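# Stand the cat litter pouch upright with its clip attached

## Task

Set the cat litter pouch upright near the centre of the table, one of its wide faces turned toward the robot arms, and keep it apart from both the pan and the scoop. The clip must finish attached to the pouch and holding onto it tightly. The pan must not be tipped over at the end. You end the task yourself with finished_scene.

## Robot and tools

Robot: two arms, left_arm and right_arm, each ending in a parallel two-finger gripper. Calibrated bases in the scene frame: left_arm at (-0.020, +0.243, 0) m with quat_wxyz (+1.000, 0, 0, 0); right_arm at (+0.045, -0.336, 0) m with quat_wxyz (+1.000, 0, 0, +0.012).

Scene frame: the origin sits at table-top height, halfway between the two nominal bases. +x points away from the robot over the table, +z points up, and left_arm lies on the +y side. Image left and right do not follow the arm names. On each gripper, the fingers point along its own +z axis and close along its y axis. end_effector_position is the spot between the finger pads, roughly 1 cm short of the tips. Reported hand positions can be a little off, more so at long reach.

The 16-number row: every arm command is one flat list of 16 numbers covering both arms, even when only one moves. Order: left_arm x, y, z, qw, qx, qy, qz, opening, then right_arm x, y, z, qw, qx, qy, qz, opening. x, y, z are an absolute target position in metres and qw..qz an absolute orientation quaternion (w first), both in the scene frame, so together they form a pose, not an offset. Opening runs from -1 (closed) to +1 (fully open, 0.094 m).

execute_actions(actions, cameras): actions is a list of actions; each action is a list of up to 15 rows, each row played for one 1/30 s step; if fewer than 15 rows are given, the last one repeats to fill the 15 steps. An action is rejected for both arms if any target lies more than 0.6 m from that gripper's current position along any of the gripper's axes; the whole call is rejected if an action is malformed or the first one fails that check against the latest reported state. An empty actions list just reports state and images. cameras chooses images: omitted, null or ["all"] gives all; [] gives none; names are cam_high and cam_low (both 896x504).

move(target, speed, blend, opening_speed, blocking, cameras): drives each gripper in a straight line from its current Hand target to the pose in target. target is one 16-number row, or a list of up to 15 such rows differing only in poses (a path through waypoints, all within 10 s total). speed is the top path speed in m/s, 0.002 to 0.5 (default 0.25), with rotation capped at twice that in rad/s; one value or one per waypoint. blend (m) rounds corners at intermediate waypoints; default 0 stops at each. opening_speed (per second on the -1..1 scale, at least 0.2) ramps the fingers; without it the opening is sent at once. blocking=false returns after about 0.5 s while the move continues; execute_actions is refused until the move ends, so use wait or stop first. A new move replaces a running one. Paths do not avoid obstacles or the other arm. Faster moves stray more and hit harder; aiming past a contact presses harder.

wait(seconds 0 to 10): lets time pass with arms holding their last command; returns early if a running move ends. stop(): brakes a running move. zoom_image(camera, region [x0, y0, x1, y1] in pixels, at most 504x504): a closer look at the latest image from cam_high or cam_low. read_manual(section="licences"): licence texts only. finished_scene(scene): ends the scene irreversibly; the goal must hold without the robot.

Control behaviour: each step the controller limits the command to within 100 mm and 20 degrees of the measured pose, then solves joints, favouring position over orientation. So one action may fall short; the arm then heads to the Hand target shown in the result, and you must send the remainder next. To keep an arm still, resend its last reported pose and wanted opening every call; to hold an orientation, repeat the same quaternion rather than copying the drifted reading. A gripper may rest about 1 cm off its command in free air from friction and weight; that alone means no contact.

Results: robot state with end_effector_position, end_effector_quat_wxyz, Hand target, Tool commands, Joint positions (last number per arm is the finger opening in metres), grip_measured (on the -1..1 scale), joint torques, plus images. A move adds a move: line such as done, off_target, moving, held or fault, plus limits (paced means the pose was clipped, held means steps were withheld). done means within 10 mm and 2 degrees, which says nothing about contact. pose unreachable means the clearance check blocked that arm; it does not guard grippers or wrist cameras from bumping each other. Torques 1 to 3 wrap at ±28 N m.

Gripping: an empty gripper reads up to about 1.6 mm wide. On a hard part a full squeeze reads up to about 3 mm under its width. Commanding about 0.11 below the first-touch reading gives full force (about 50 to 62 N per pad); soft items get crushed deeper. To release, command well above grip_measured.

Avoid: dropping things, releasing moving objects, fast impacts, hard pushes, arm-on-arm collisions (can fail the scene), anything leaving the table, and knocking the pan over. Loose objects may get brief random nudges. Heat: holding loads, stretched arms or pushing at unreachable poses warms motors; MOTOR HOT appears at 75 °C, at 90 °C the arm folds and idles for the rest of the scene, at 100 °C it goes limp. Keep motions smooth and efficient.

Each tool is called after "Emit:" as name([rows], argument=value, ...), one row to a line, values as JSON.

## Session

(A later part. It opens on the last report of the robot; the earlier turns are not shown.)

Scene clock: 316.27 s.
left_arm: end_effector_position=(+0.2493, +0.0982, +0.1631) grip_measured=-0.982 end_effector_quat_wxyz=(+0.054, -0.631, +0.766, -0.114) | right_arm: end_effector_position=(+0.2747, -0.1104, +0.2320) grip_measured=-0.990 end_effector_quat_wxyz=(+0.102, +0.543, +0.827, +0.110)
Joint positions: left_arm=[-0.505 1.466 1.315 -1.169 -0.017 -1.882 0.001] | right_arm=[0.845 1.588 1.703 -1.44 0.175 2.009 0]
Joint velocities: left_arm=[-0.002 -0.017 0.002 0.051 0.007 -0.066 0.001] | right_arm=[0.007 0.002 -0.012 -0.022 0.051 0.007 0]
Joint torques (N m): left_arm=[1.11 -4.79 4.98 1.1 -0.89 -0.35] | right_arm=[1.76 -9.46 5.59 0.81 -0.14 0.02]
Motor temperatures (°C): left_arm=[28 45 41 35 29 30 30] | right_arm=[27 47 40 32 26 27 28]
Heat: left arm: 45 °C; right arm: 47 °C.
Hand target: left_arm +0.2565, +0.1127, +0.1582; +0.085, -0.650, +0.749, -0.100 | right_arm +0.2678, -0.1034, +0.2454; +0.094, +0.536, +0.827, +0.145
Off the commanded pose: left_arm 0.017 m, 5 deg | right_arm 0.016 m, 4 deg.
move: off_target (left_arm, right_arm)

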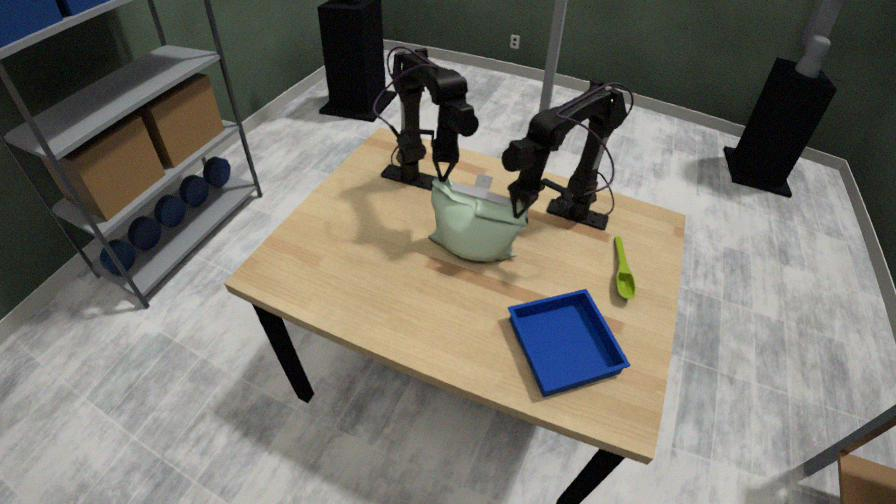

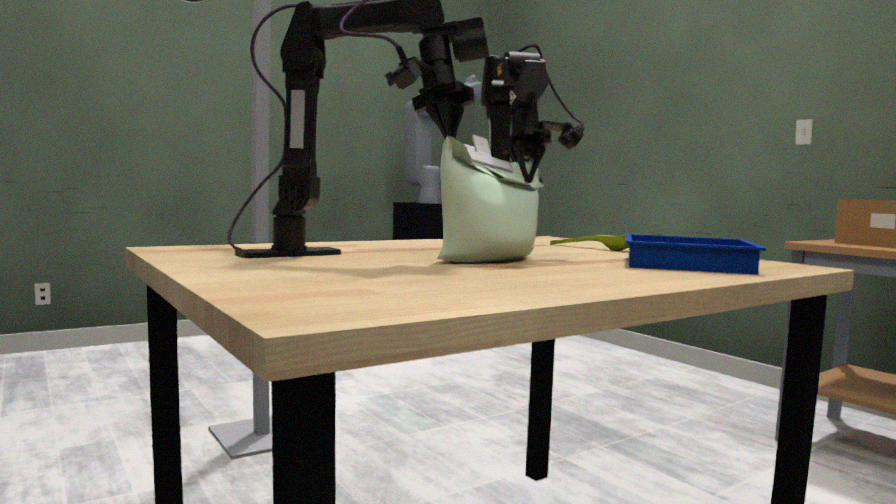

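Emit:
move(target=[0.2570, 0.1120, 0.1450, 0.085633, -0.650446, 0.748252, -0.098509, -1.0, 0.2690, -0.1050, 0.2310, 0.094576, 0.536365, 0.825929, 0.145634, -1.0], speed=0.03, cameras=["cam_high", "cam_low"])

Emit:
zoom_image(camera="cam_low", region=[380, 100, 600, 300])

Emit:
zoom_image(camera="cam_high", region=[360, 100, 540, 280])

Scene clock: 317.70 s.
left_arm: end_effector_position=(+0.2523, +0.0968, +0.1556) grip_measured=-0.982 end_effector_quat_wxyz=(+0.059, -0.631, +0.763, -0.125) | right_arm: end_effector_position=(+0.2764, -0.1115, +0.2243) grip_measured=-0.990 end_effector_quat_wxyz=(+0.109, +0.543, +0.824, +0.121)
Joint positions: left_arm=[-0.505 1.453 1.267 -1.108 -0.018 -1.884 0.001] | right_arm=[0.845 1.553 1.628 -1.374 0.187 2.009 0]
Joint velocities: left_arm=[-0.002 0.007 -0.007 -0.11 -0.095 0.022 0] | right_arm=[-0.002 0.007 0.002 -0.037 -0.037 0.051 0]
Joint torques (N m): left_arm=[0.31 -3.84 4.6 1.05 -0.93 -0.34] | right_arm=[1.17 -8.58 5.26 0.85 -0.32 -0.03]
Motor temperatures (°C): left_arm=[28 44 41 35 29 30 30] | right_arm=[27 47 40 32 26 27 28]
Heat: left arm: 44 °C; right arm: 47 °C.
Hand target: left_arm +0.2563, +0.1117, +0.1455; +0.085, -0.650, +0.749, -0.100 | right_arm +0.2690, -0.1051, +0.2315; +0.095, +0.536, +0.826, +0.145
Off the commanded pose: left_arm 0.019 m, 5 deg | right_arm 0.012 m, 3 deg.
move: off_target (left_arm, right_arm)

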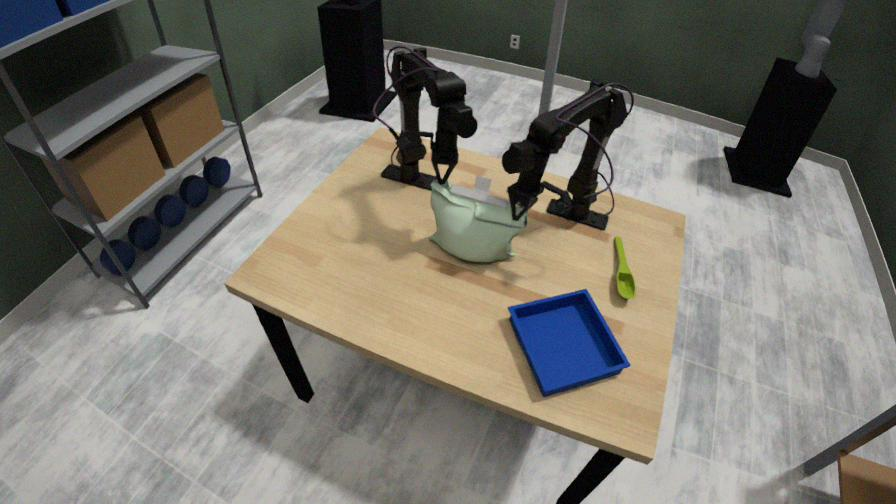

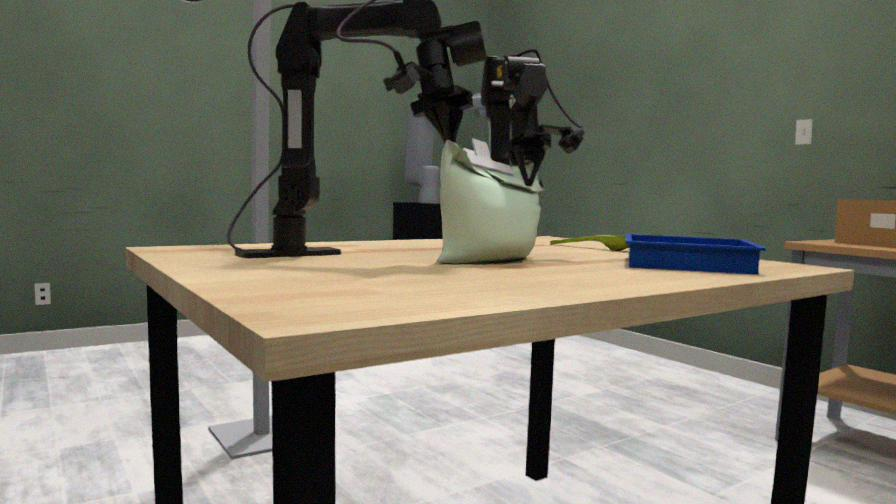

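Scaled by 2.291.

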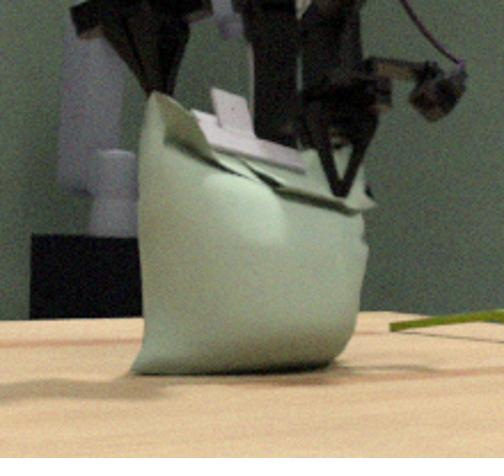

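Scaled by 2.800.

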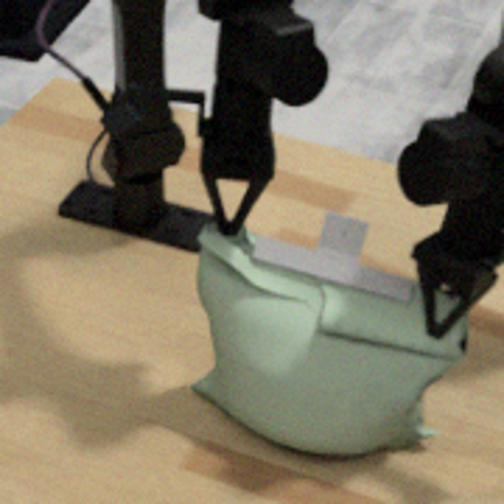

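Emit:
move(target=[0.2570, 0.1100, 0.1340, 0.085633, -0.650446, 0.748252, -0.098509, -1.0, 0.2700, -0.1060, 0.2150, 0.094576, 0.536365, 0.825929, 0.145634, -1.0], speed=0.03, cameras=["cam_high", "cam_low"])

Emit:
zoom_image(camera="cam_low", region=[380, 100, 600, 300])

Emit:
zoom_image(camera="cam_high", region=[360, 100, 540, 280])

Scene clock: 318.87 s.
left_arm: end_effector_position=(+0.2568, +0.0934, +0.1482) grip_measured=-0.982 end_effector_quat_wxyz=(+0.061, -0.632, +0.760, -0.136) | right_arm: end_effector_position=(+0.2780, -0.1135, +0.2152) grip_measured=-0.990 end_effector_quat_wxyz=(+0.118, +0.543, +0.821, +0.131)
Joint positions: left_arm=[-0.507 1.453 1.232 -1.051 -0.016 -1.892 0.001] | right_arm=[0.845 1.52 1.551 -1.309 0.201 2.008 0]
Joint velocities: left_arm=[-0.007 0.002 0.012 0.037 -0.081 0.037 0.001] | right_arm=[0.002 0.007 0.007 0.022 0.095 0.007 0.001]
Joint torques (N m): left_arm=[0.06 -3.49 4.42 0.94 -0.94 -0.31] | right_arm=[0.69 -7.19 4.71 0.8 -0.51 -0.1]
Motor temperatures (°C): left_arm=[28 44 40 35 29 30 30] | right_arm=[27 47 40 32 26 27 29]
Heat: left arm: 44 °C; right arm: 47 °C.
Hand target: left_arm +0.2564, +0.1098, +0.1350; +0.086, -0.650, +0.749, -0.100 | right_arm +0.2701, -0.1061, +0.2156; +0.095, +0.536, +0.826, +0.145
Off the commanded pose: left_arm 0.022 m, 6 deg | right_arm 0.011 m, 3 deg.
move: off_target (left_arm, right_arm)

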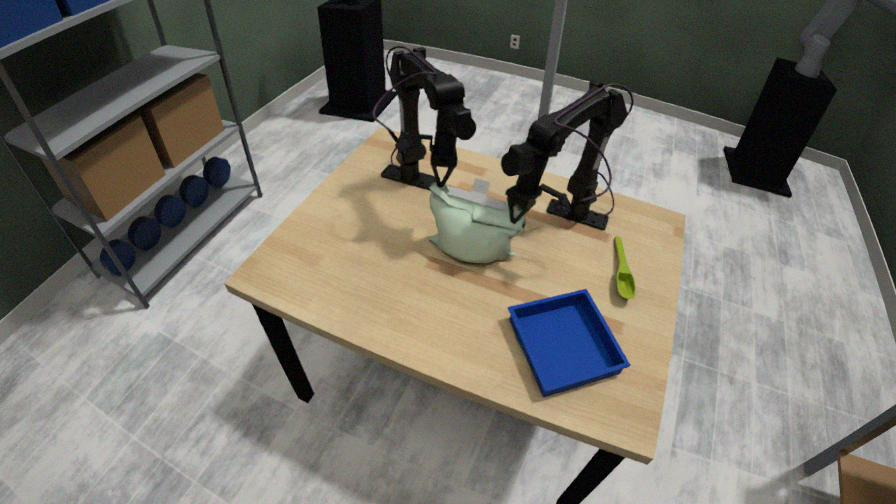

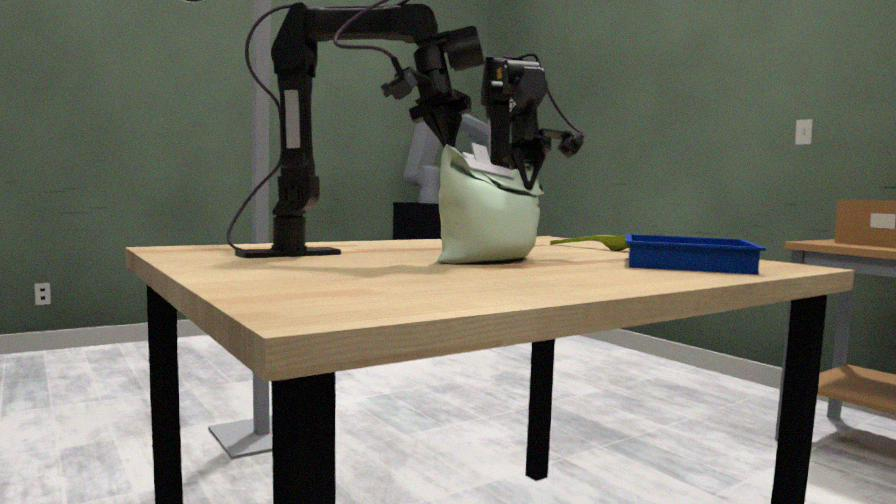

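Scaled by 2.291.

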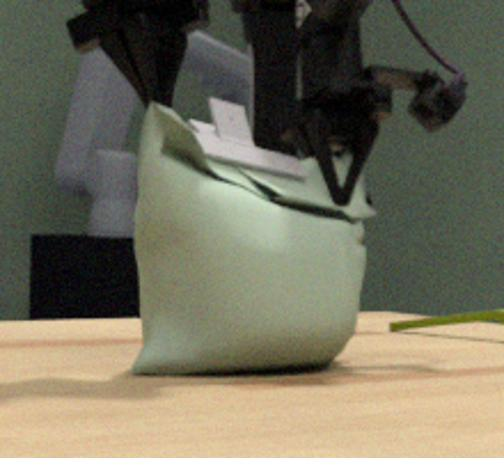

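Scaled by 2.800.

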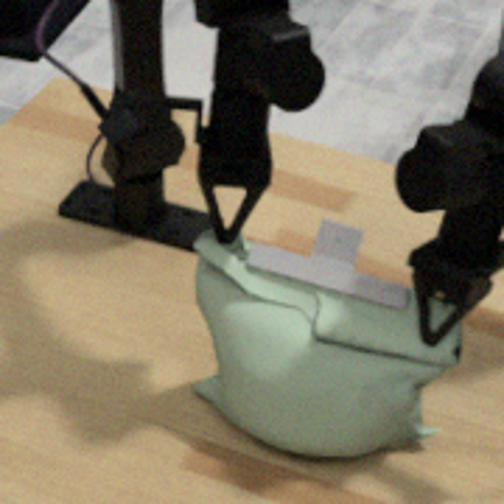

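Emit:
move(target=[0.2570, 0.1090, 0.1400, 0.085633, -0.650446, 0.748252, -0.098509, -1.0, 0.2700, -0.1060, 0.1980, 0.094576, 0.536365, 0.825929, 0.145634, -1.0], speed=0.03, cameras=["cam_high", "cam_low"])

Emit:
zoom_image(camera="cam_low", region=[380, 100, 600, 300])

Emit:
zoom_image(camera="cam_high", region=[360, 100, 540, 280])

Scene clock: 320.20 s.
left_arm: end_effector_position=(+0.2594, +0.0922, +0.1491) grip_measured=-0.982 end_effector_quat_wxyz=(+0.067, -0.636, +0.756, -0.140) | right_arm: end_effector_position=(+0.2739, -0.1164, +0.1981) grip_measured=-0.990 end_effector_quat_wxyz=(+0.113, +0.543, +0.823, +0.125)
Joint positions: left_arm=[-0.512 1.453 1.232 -1.039 -0.026 -1.908 0.001] | right_arm=[0.845 1.498 1.464 -1.256 0.194 2.008 0]
Joint velocities: left_arm=[-0.022 -0.002 0.007 0.037 -0.022 -0.007 0.001] | right_arm=[0.002 -0.002 0.007 -0.095 0.022 0.007 0]
Joint torques (N m): left_arm=[0.17 -3.29 6.64 0.59 -0.84 -0.17] | right_arm=[0.65 -6.5 5.08 0.97 -0.38 -0.09]
Motor temperatures (°C): left_arm=[28 43 40 34 29 30 30] | right_arm=[27 47 40 32 26 27 29]
Heat: left arm: 43 °C; right arm: 47 °C.
Hand target: left_arm +0.2568, +0.1086, +0.1409; +0.086, -0.650, +0.749, -0.100 | right_arm +0.2700, -0.1061, +0.1986; +0.095, +0.536, +0.826, +0.145
Off the commanded pose: left_arm 0.019 m, 6 deg | right_arm 0.011 m, 3 deg.
move: off_target (left_arm, right_arm)

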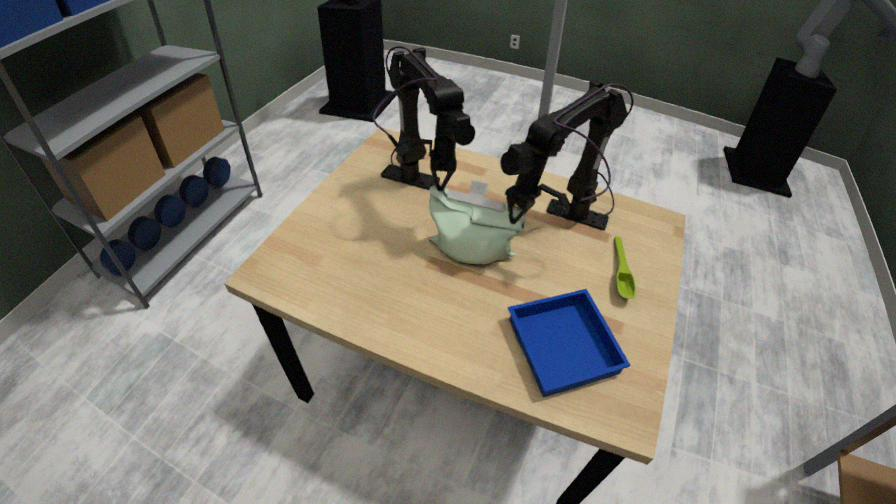

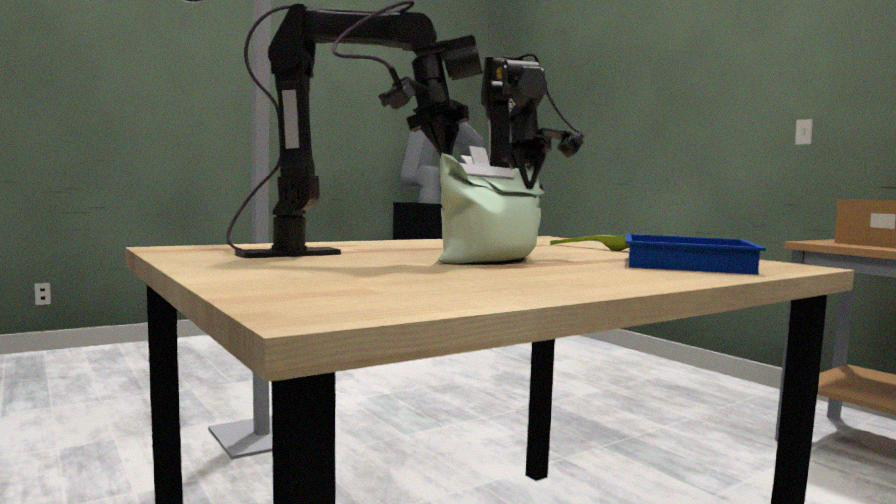

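Scaled by 2.291.

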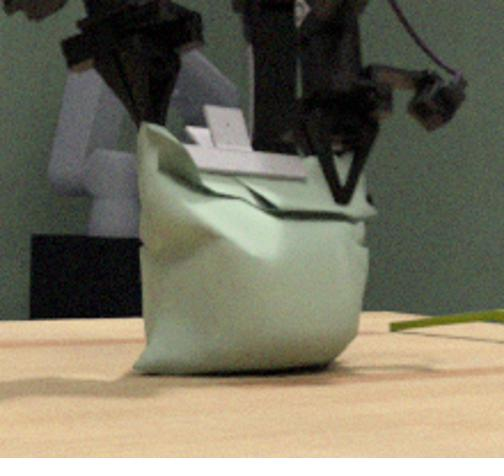

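Scaled by 2.800.

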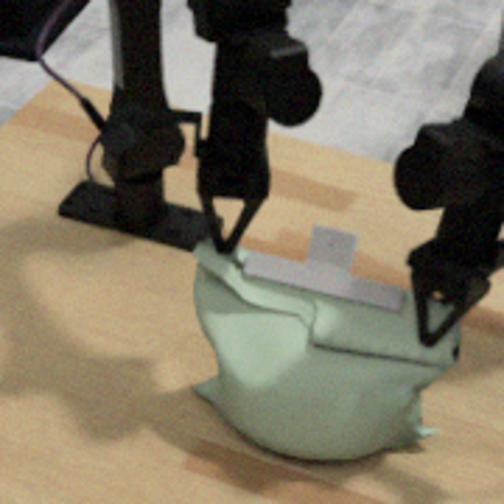

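Emit:
move(target=[0.2580, 0.1050, 0.1400, 0.085633, -0.650446, 0.748252, -0.098509, -0.75, 0.2700, -0.1080, 0.1960, 0.094576, 0.536365, 0.825929, 0.145634, -0.75], speed=0.03, opening_speed=0.3, cameras=["cam_high", "cam_low"])

Emit:
zoom_image(camera="cam_low", region=[380, 100, 600, 300])

Emit:
zoom_image(camera="cam_high", region=[360, 100, 540, 280])

Scene clock: 321.57 s.
left_arm: end_effector_position=(+0.2603, +0.0965, +0.1451) grip_measured=-0.751 end_effector_quat_wxyz=(+0.077, -0.647, +0.748, -0.127) | right_arm: end_effector_position=(+0.2731, -0.1066, +0.1971) grip_measured=-0.752 end_effector_quat_wxyz=(+0.096, +0.541, +0.823, +0.144)
Joint positions: left_arm=[-0.518 1.466 1.232 -1.046 -0.06 -1.936 0.012] | right_arm=[0.845 1.493 1.452 -1.217 0.154 2.008 0.012]
Joint velocities: left_arm=[0.037 -0.022 0.002 -0.007 -0.007 0.022 -0.001] | right_arm=[0.007 -0.007 -0.017 0.125 -0.081 -0.007 0.001]
Joint torques (N m): left_arm=[-0.12 -3.67 7.34 0.64 -0.49 -0.01] | right_arm=[0.21 -6.74 4.96 0.79 0 -0.12]
Motor temperatures (°C): left_arm=[28 43 40 34 29 30 30] | right_arm=[27 47 39 32 26 27 28]
Heat: left arm: 43 °C; right arm: 47 °C.
Hand target: left_arm +0.2580, +0.1051, +0.1405; +0.086, -0.651, +0.748, -0.099 | right_arm +0.2701, -0.1079, +0.1963; +0.094, +0.536, +0.826, +0.146
Off the commanded pose: left_arm 0.010 m, 3 deg | right_arm 0.004 m, 1 deg.
move: off_target (left_arm)

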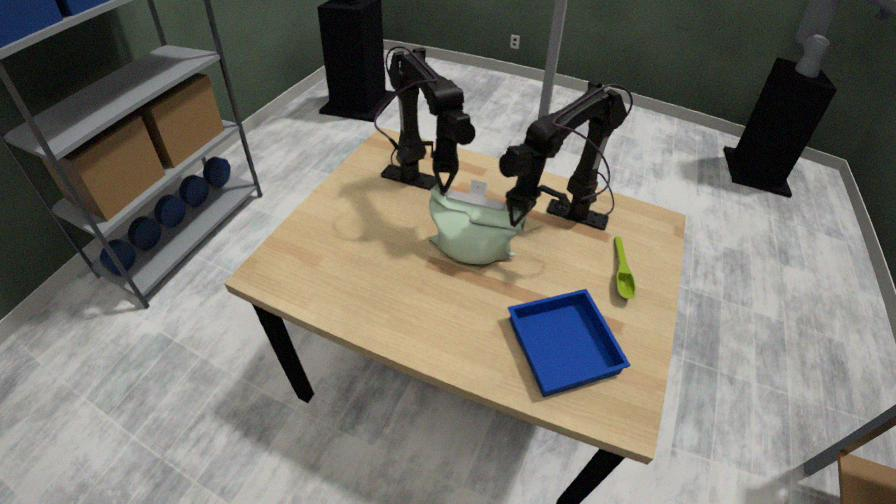

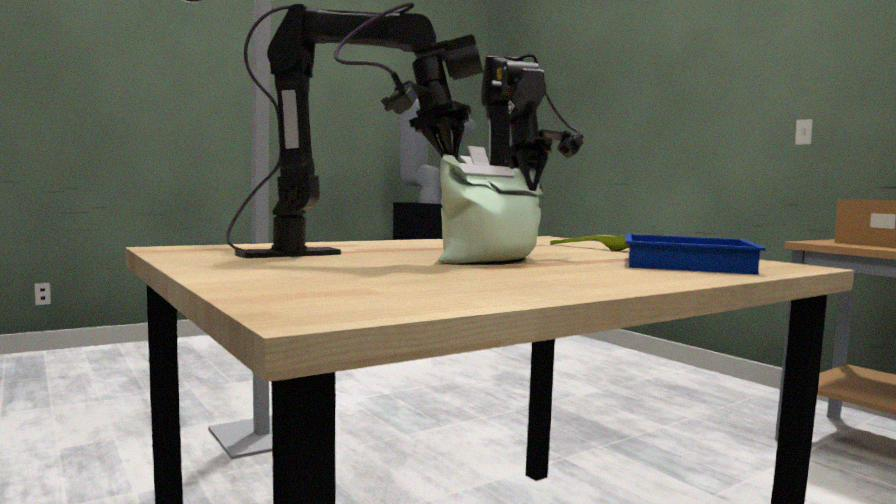

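Scaled by 2.291.

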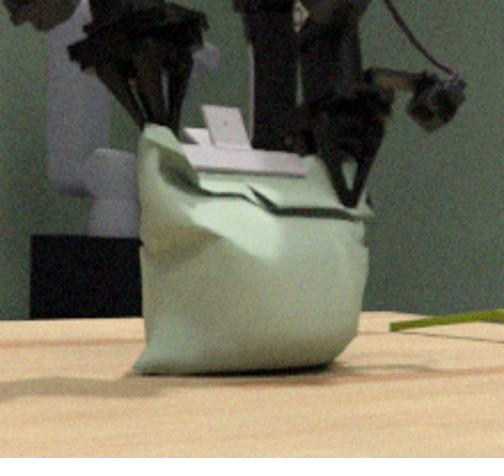

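Scaled by 2.800.

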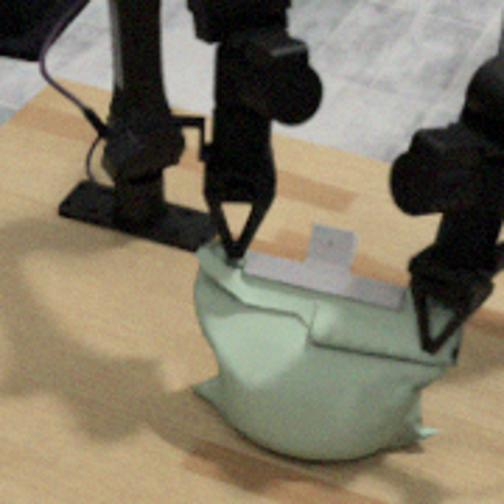

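Emit:
wait(seconds=1.5, cameras=["cam_high", "cam_low"])

Emit:
zoom_image(camera="cam_low", region=[380, 100, 600, 300])

Emit:
zoom_image(camera="cam_high", region=[360, 100, 540, 280])

Scene clock: 323.17 s.
left_arm: end_effector_position=(+0.2602, +0.0966, +0.1451) grip_measured=-0.751 end_effector_quat_wxyz=(+0.077, -0.647, +0.748, -0.126) | right_arm: end_effector_position=(+0.2731, -0.1064, +0.1971) grip_measured=-0.752 end_effector_quat_wxyz=(+0.095, +0.541, +0.823, +0.144)
Joint positions: left_arm=[-0.518 1.466 1.232 -1.046 -0.06 -1.936 0.012] | right_arm=[0.845 1.493 1.452 -1.216 0.153 2.008 0.012]
Joint velocities: left_arm=[0.002 -0.007 0.012 -0.051 0.066 0.022 0.001] | right_arm=[-0.007 -0.002 0.007 -0.007 -0.051 -0.037 0]
Joint torques (N m): left_arm=[-0.02 -3.62 7.31 0.6 -0.5 -0.03] | right_arm=[0.09 -6.75 4.68 0.76 -0.03 -0.12]
Motor temperatures (°C): left_arm=[28 43 40 34 29 30 30] | right_arm=[27 46 39 32 26 27 28]
Heat: left arm: 43 °C; right arm: 46 °C.
Hand target: left_arm +0.2579, +0.1051, +0.1405; +0.086, -0.650, +0.748, -0.099 | right_arm +0.2701, -0.1079, +0.1963; +0.095, +0.536, +0.826, +0.146
Tool commands: left_gripper/opening=-0.75 right_gripper/opening=-0.75
Off the commanded pose: left_arm 0.010 m, 3 deg | right_arm 0.004 m, 1 deg.
wait: 1.50 s; at rest by 0.07 s

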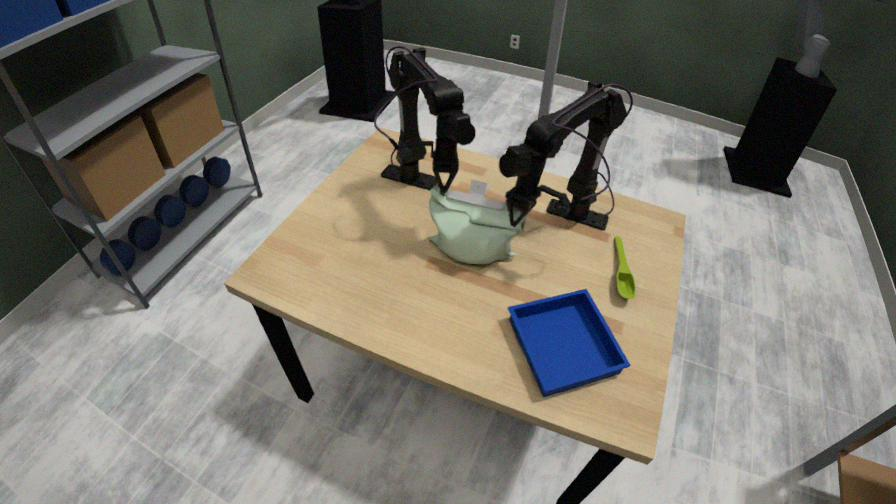

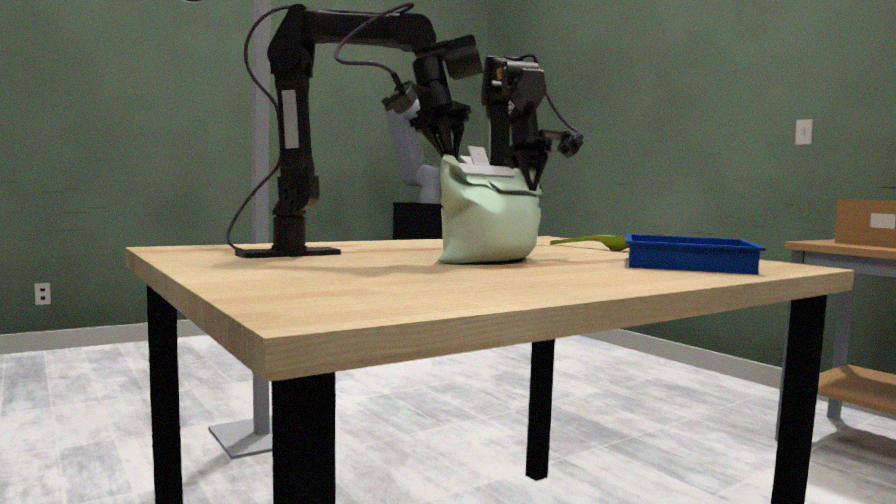

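Scaled by 2.291.

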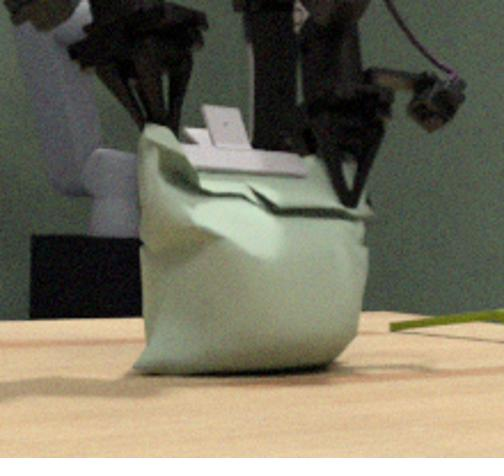

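Scaled by 2.800.

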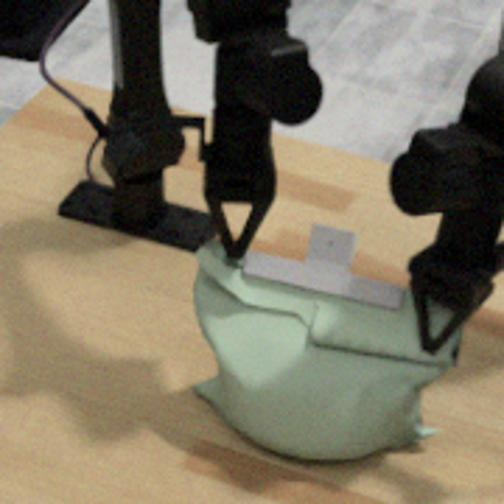

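Emit:
move(target=[0.2580, 0.1050, 0.1400, 0.085633, -0.650446, 0.748252, -0.098509, -0.4, 0.2700, -0.1080, 0.1960, 0.094576, 0.536365, 0.825929, 0.145634, -0.4], speed=0.03, opening_speed=0.4, cameras=["cam_high", "cam_low"])

Emit:
zoom_image(camera="cam_low", region=[380, 100, 600, 300])

Emit:
zoom_image(camera="cam_high", region=[360, 100, 540, 280])

Scene clock: 324.60 s.
left_arm: end_effector_position=(+0.2592, +0.1010, +0.1425) grip_measured=-0.401 end_effector_quat_wxyz=(+0.082, -0.649, +0.748, -0.114) | right_arm: end_effector_position=(+0.2736, -0.1046, +0.1976) grip_measured=-0.402 end_effector_quat_wxyz=(+0.094, +0.541, +0.823, +0.148)
Joint positions: left_arm=[-0.518 1.472 1.232 -1.06 -0.079 -1.936 0.028] | right_arm=[0.845 1.493 1.452 -1.21 0.149 2.008 0.028]
Joint velocities: left_arm=[-0.017 -0.007 0.002 0.007 0.022 0.022 -0.001] | right_arm=[0.002 -0.002 0.002 -0.022 -0.022 -0.037 0]
Joint torques (N m): left_arm=[0.09 -4.1 7.31 0.71 -0.27 -0.02] | right_arm=[0.12 -6.57 4.71 0.72 0.07 -0.1]
Motor temperatures (°C): left_arm=[28 42 40 34 29 30 30] | right_arm=[27 46 39 32 26 27 28]
Heat: left arm: 42 °C; right arm: 46 °C.
Hand target: left_arm +0.2581, +0.1050, +0.1402; +0.086, -0.651, +0.748, -0.099 | right_arm +0.2700, -0.1080, +0.1960; +0.094, +0.536, +0.826, +0.145
Off the commanded pose: left_arm 0.005 m, 2 deg | right_arm 0.005 m, 1 deg.
move: done

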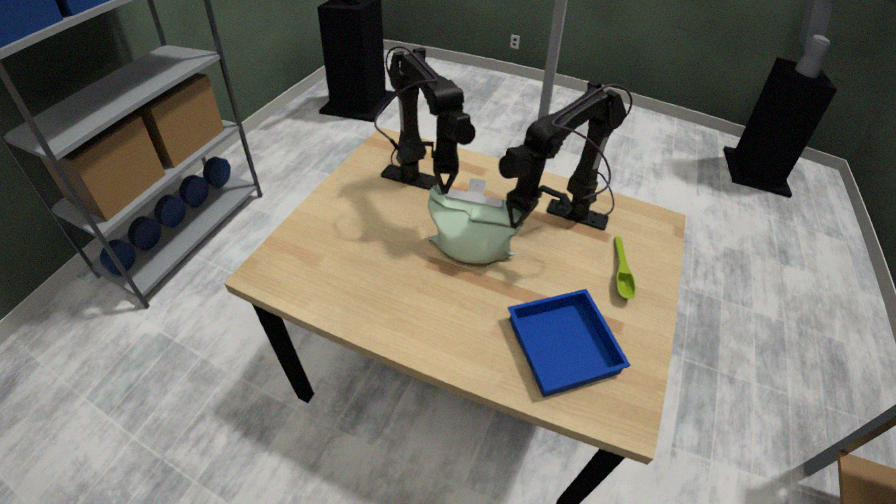

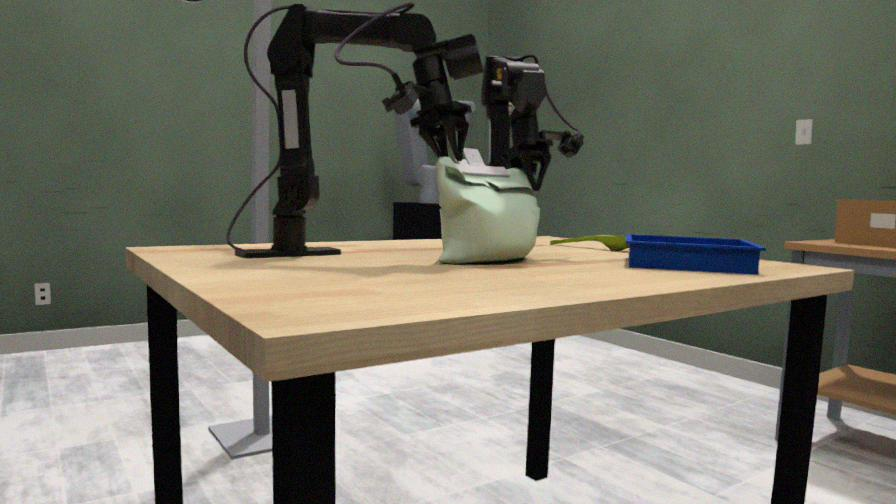

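Scaled by 2.291.

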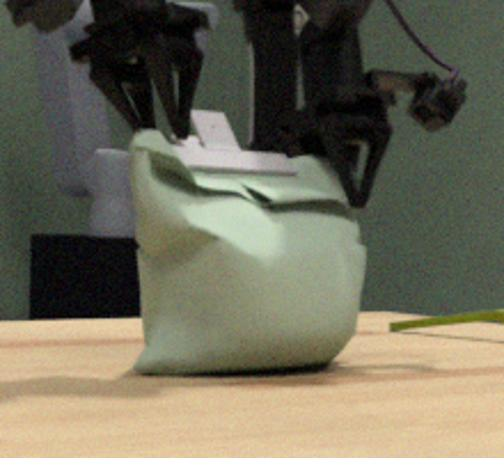

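Scaled by 2.800.

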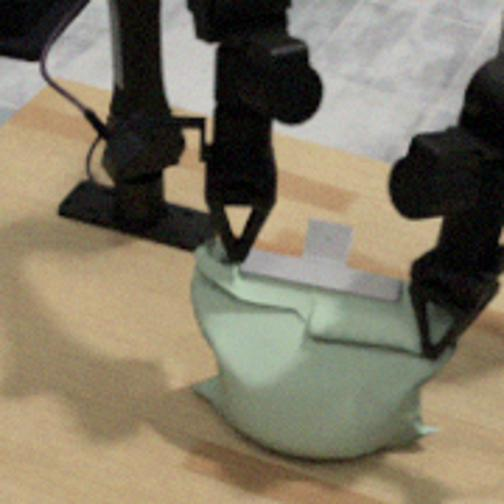

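Emit:
move(target=[0.2580, 0.1050, 0.1400, 0.085633, -0.650446, 0.748252, -0.098509, -0.15, 0.2700, -0.1080, 0.1960, 0.094576, 0.536365, 0.825929, 0.145634, -0.15], speed=0.03, opening_speed=0.3, cameras=["cam_high", "cam_low"])

Emit:
zoom_image(camera="cam_low", region=[380, 100, 600, 300])

Emit:
zoom_image(camera="cam_high", region=[360, 100, 540, 280])

Scene clock: 326.13 s.
left_arm: end_effector_position=(+0.2591, +0.1012, +0.1424) grip_measured=-0.151 end_effector_quat_wxyz=(+0.083, -0.649, +0.748, -0.113) | right_arm: end_effector_position=(+0.2743, -0.1037, +0.1979) grip_measured=-0.152 end_effector_quat_wxyz=(+0.094, +0.541, +0.822, +0.150)
Joint positions: left_arm=[-0.518 1.472 1.232 -1.06 -0.08 -1.936 0.04] | right_arm=[0.845 1.493 1.452 -1.205 0.148 2.008 0.04]
Joint velocities: left_arm=[0.022 0.002 -0.012 -0.051 0.051 -0.007 0] | right_arm=[-0.012 0.007 -0.007 -0.037 0.022 -0.037 -0.001]
Joint torques (N m): left_arm=[0.01 -4.18 7.36 0.73 -0.26 0.02] | right_arm=[0.17 -6.68 4.6 0.7 0.04 -0.11]
Motor temperatures (°C): left_arm=[28 42 40 34 29 30 29] | right_arm=[27 46 39 32 26 27 28]
Heat: left arm: 42 °C; right arm: 46 °C.
Hand target: left_arm +0.2579, +0.1050, +0.1401; +0.086, -0.650, +0.748, -0.099 | right_arm +0.2701, -0.1079, +0.1960; +0.095, +0.536, +0.826, +0.146
Off the commanded pose: left_arm 0.005 m, 2 deg | right_arm 0.006 m, 1 deg.
move: done

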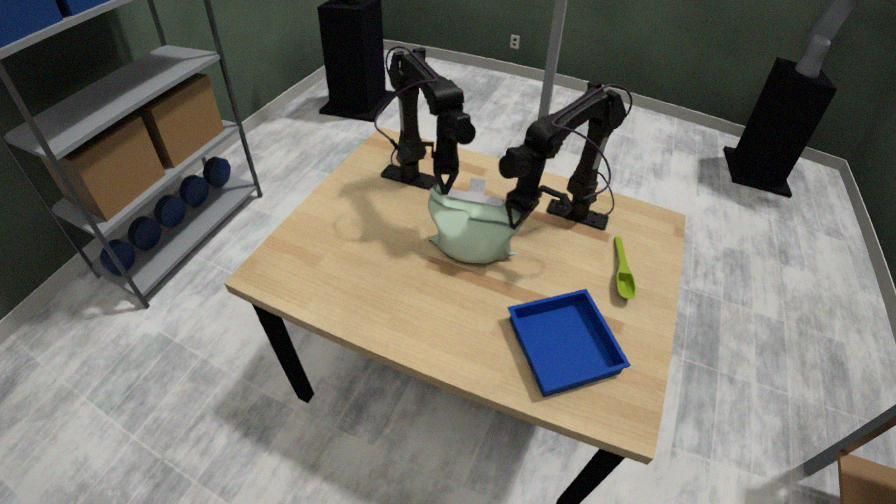

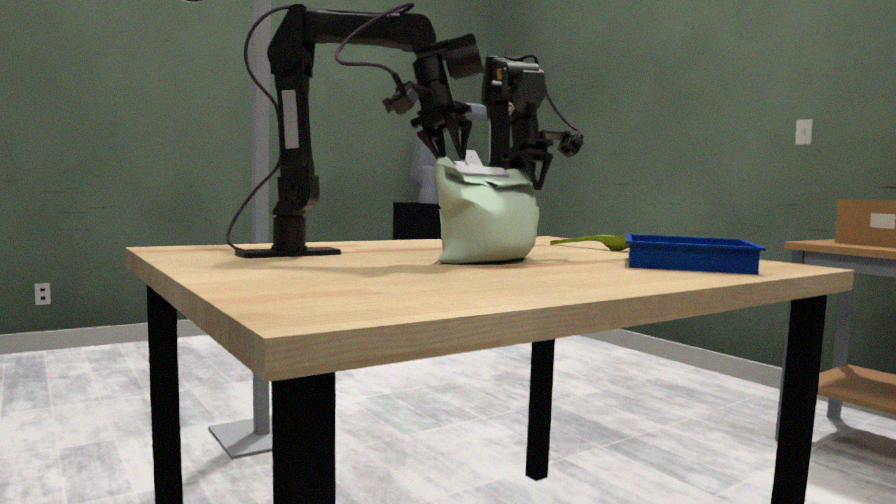

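Scaled by 2.291.

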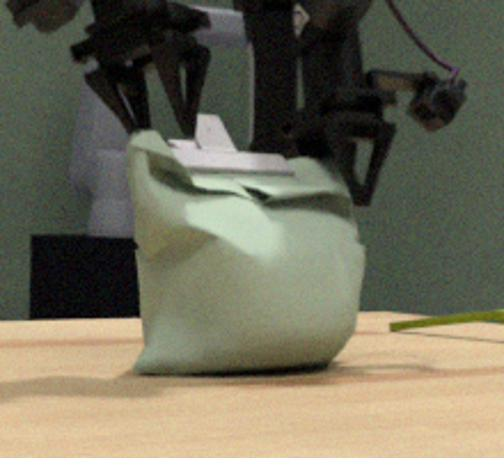

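Scaled by 2.800.

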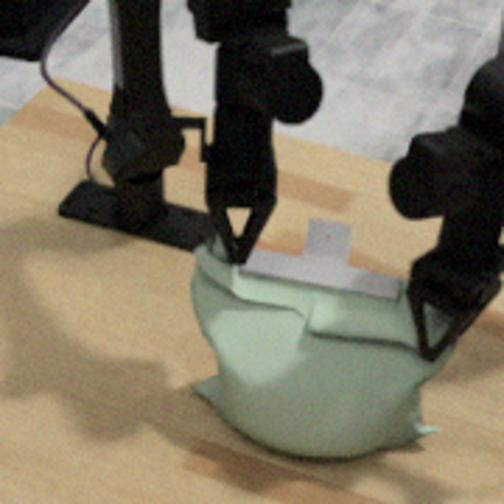

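Emit:
move(target=[0.2580, 0.1050, 0.1550, 0.085633, -0.650446, 0.748252, -0.098509, 0.15, 0.2700, -0.1080, 0.1960, 0.094576, 0.536365, 0.825929, 0.145634, 0.15], speed=0.03, opening_speed=0.3, cameras=["cam_high", "cam_low"])

Emit:
zoom_image(camera="cam_low", region=[380, 100, 600, 300])

Emit:
zoom_image(camera="cam_high", region=[360, 100, 540, 280])

Scene clock: 327.70 s.
left_arm: end_effector_position=(+0.2564, +0.1028, +0.1523) grip_measured=+0.149 end_effector_quat_wxyz=(+0.080, -0.649, +0.749, -0.106) | right_arm: end_effector_position=(+0.2742, -0.1035, +0.1979) grip_measured=+0.148 end_effector_quat_wxyz=(+0.093, +0.541, +0.822, +0.150)
Joint positions: left_arm=[-0.518 1.475 1.277 -1.118 -0.08 -1.936 0.054] | right_arm=[0.845 1.493 1.452 -1.204 0.148 2.008 0.054]
Joint velocities: left_arm=[0.002 -0.007 0.012 0.007 0.095 -0.066 0] | right_arm=[0.002 0.007 -0.002 0.051 0.007 0.037 -0.001]
Joint torques (N m): left_arm=[-0.08 -4.21 8.58 0.7 -0.25 0.01] | right_arm=[0.18 -6.46 4.78 0.71 0.1 -0.08]
Motor temperatures (°C): left_arm=[28 42 40 34 29 30 29] | right_arm=[27 46 38 32 26 27 28]
Heat: left arm: 42 °C; right arm: 46 °C.
Hand target: left_arm +0.2582, +0.1049, +0.1551; +0.086, -0.651, +0.748, -0.099 | right_arm +0.2700, -0.1079, +0.1960; +0.094, +0.536, +0.826, +0.145
Off the commanded pose: left_arm 0.004 m, 1 deg | right_arm 0.006 m, 1 deg.
move: done

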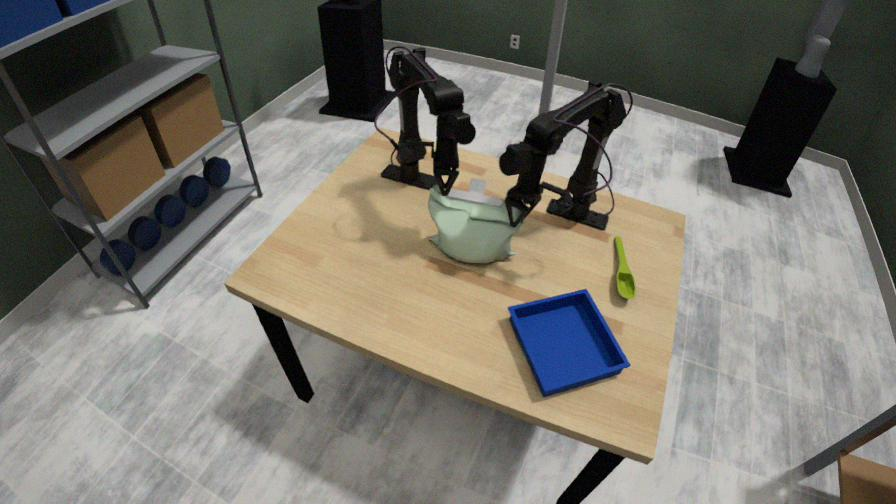

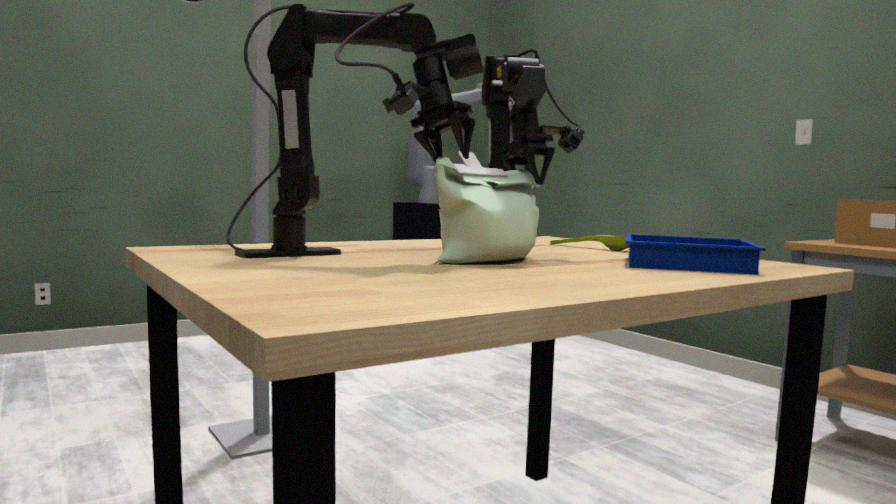

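Scaled by 2.291.

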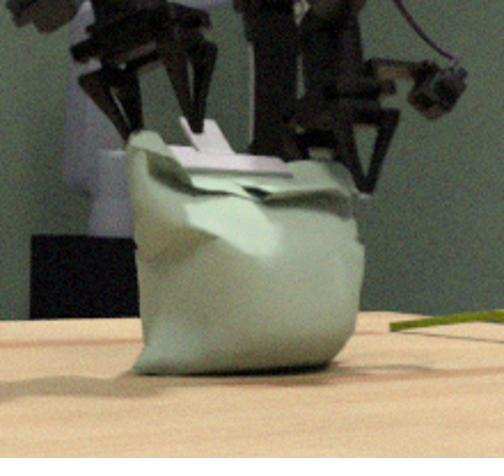

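Scaled by 2.800.

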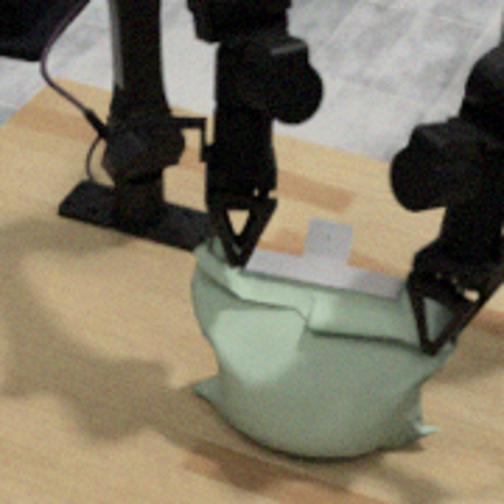

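Emit:
move(target=[0.2580, 0.1050, 0.2000, 0.085633, -0.650446, 0.748252, -0.098509, 0.2, 0.2700, -0.1080, 0.2450, 0.094576, 0.536365, 0.825929, 0.145634, 0.2], speed=0.04, cameras=["cam_high", "cam_low"])

Emit:
zoom_image(camera="cam_low", region=[380, 100, 600, 300])

Emit:
zoom_image(camera="cam_high", region=[360, 100, 540, 280])

Scene clock: 329.77 s.
left_arm: end_effector_position=(+0.2567, +0.1027, +0.1972) grip_measured=+0.199 end_effector_quat_wxyz=(+0.080, -0.649, +0.749, -0.105) | right_arm: end_effector_position=(+0.2704, -0.1077, +0.2428) grip_measured=+0.198 end_effector_quat_wxyz=(+0.093, +0.540, +0.822, +0.153)
Joint positions: left_arm=[-0.518 1.5 1.481 -1.298 -0.08 -1.936 0.056] | right_arm=[0.845 1.517 1.657 -1.381 0.146 2.008 0.056]
Joint velocities: left_arm=[-0.022 -0.012 -0.017 -0.037 -0.007 -0.007 -0.001] | right_arm=[-0.012 -0.002 0.002 0.139 -0.037 -0.007 -0.001]
Joint torques (N m): left_arm=[-0.03 -4.16 8.46 0.74 -0.24 -0.04] | right_arm=[0.14 -4.46 8.13 0.49 0.1 -0.1]
Motor temperatures (°C): left_arm=[28 41 40 34 29 30 29] | right_arm=[27 46 39 32 26 27 28]
Heat: left arm: 41 °C; right arm: 46 °C.
Hand target: left_arm +0.2584, +0.1047, +0.1999; +0.086, -0.650, +0.748, -0.099 | right_arm +0.2698, -0.1081, +0.2448; +0.095, +0.536, +0.826, +0.146
Off the commanded pose: left_arm 0.004 m, 1 deg | right_arm 0.002 m, 1 deg.
move: done

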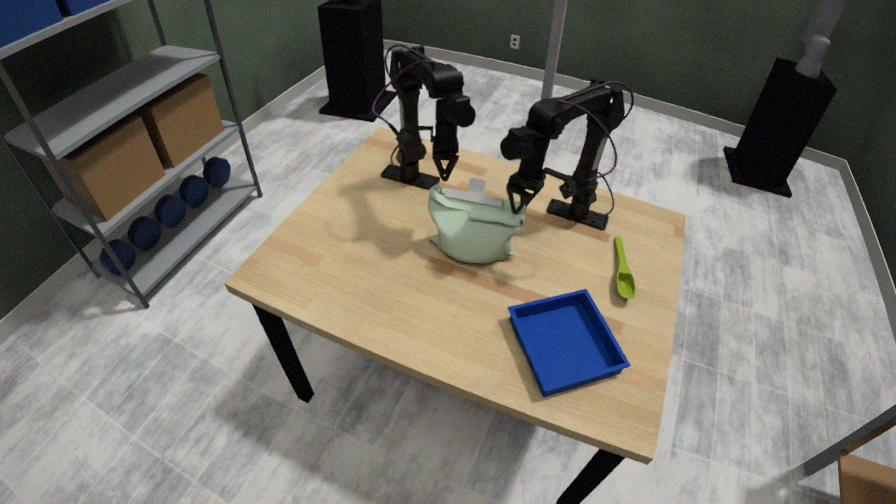

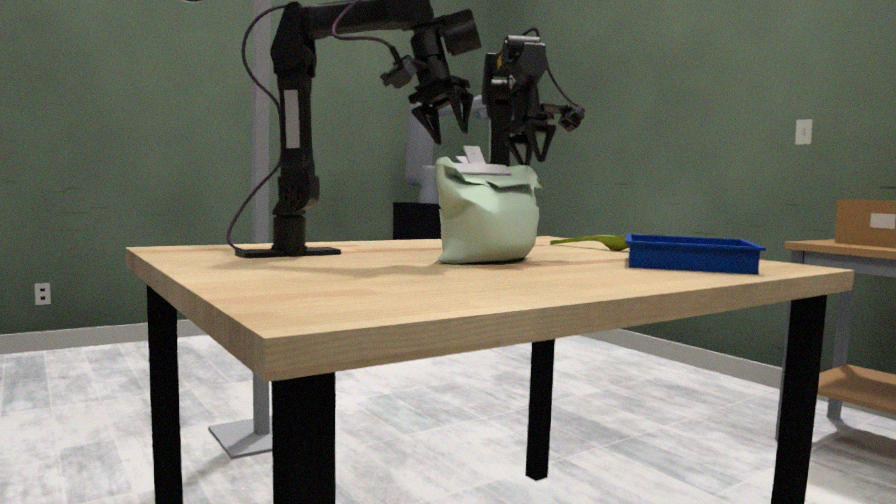

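Scaled by 2.291.

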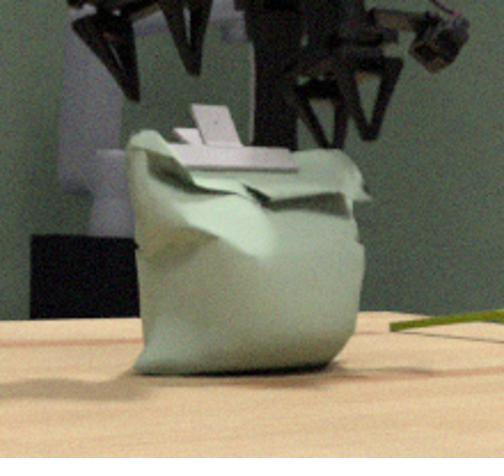

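Scaled by 2.800.

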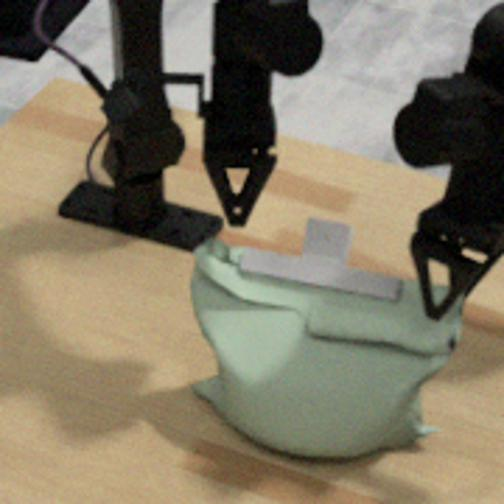

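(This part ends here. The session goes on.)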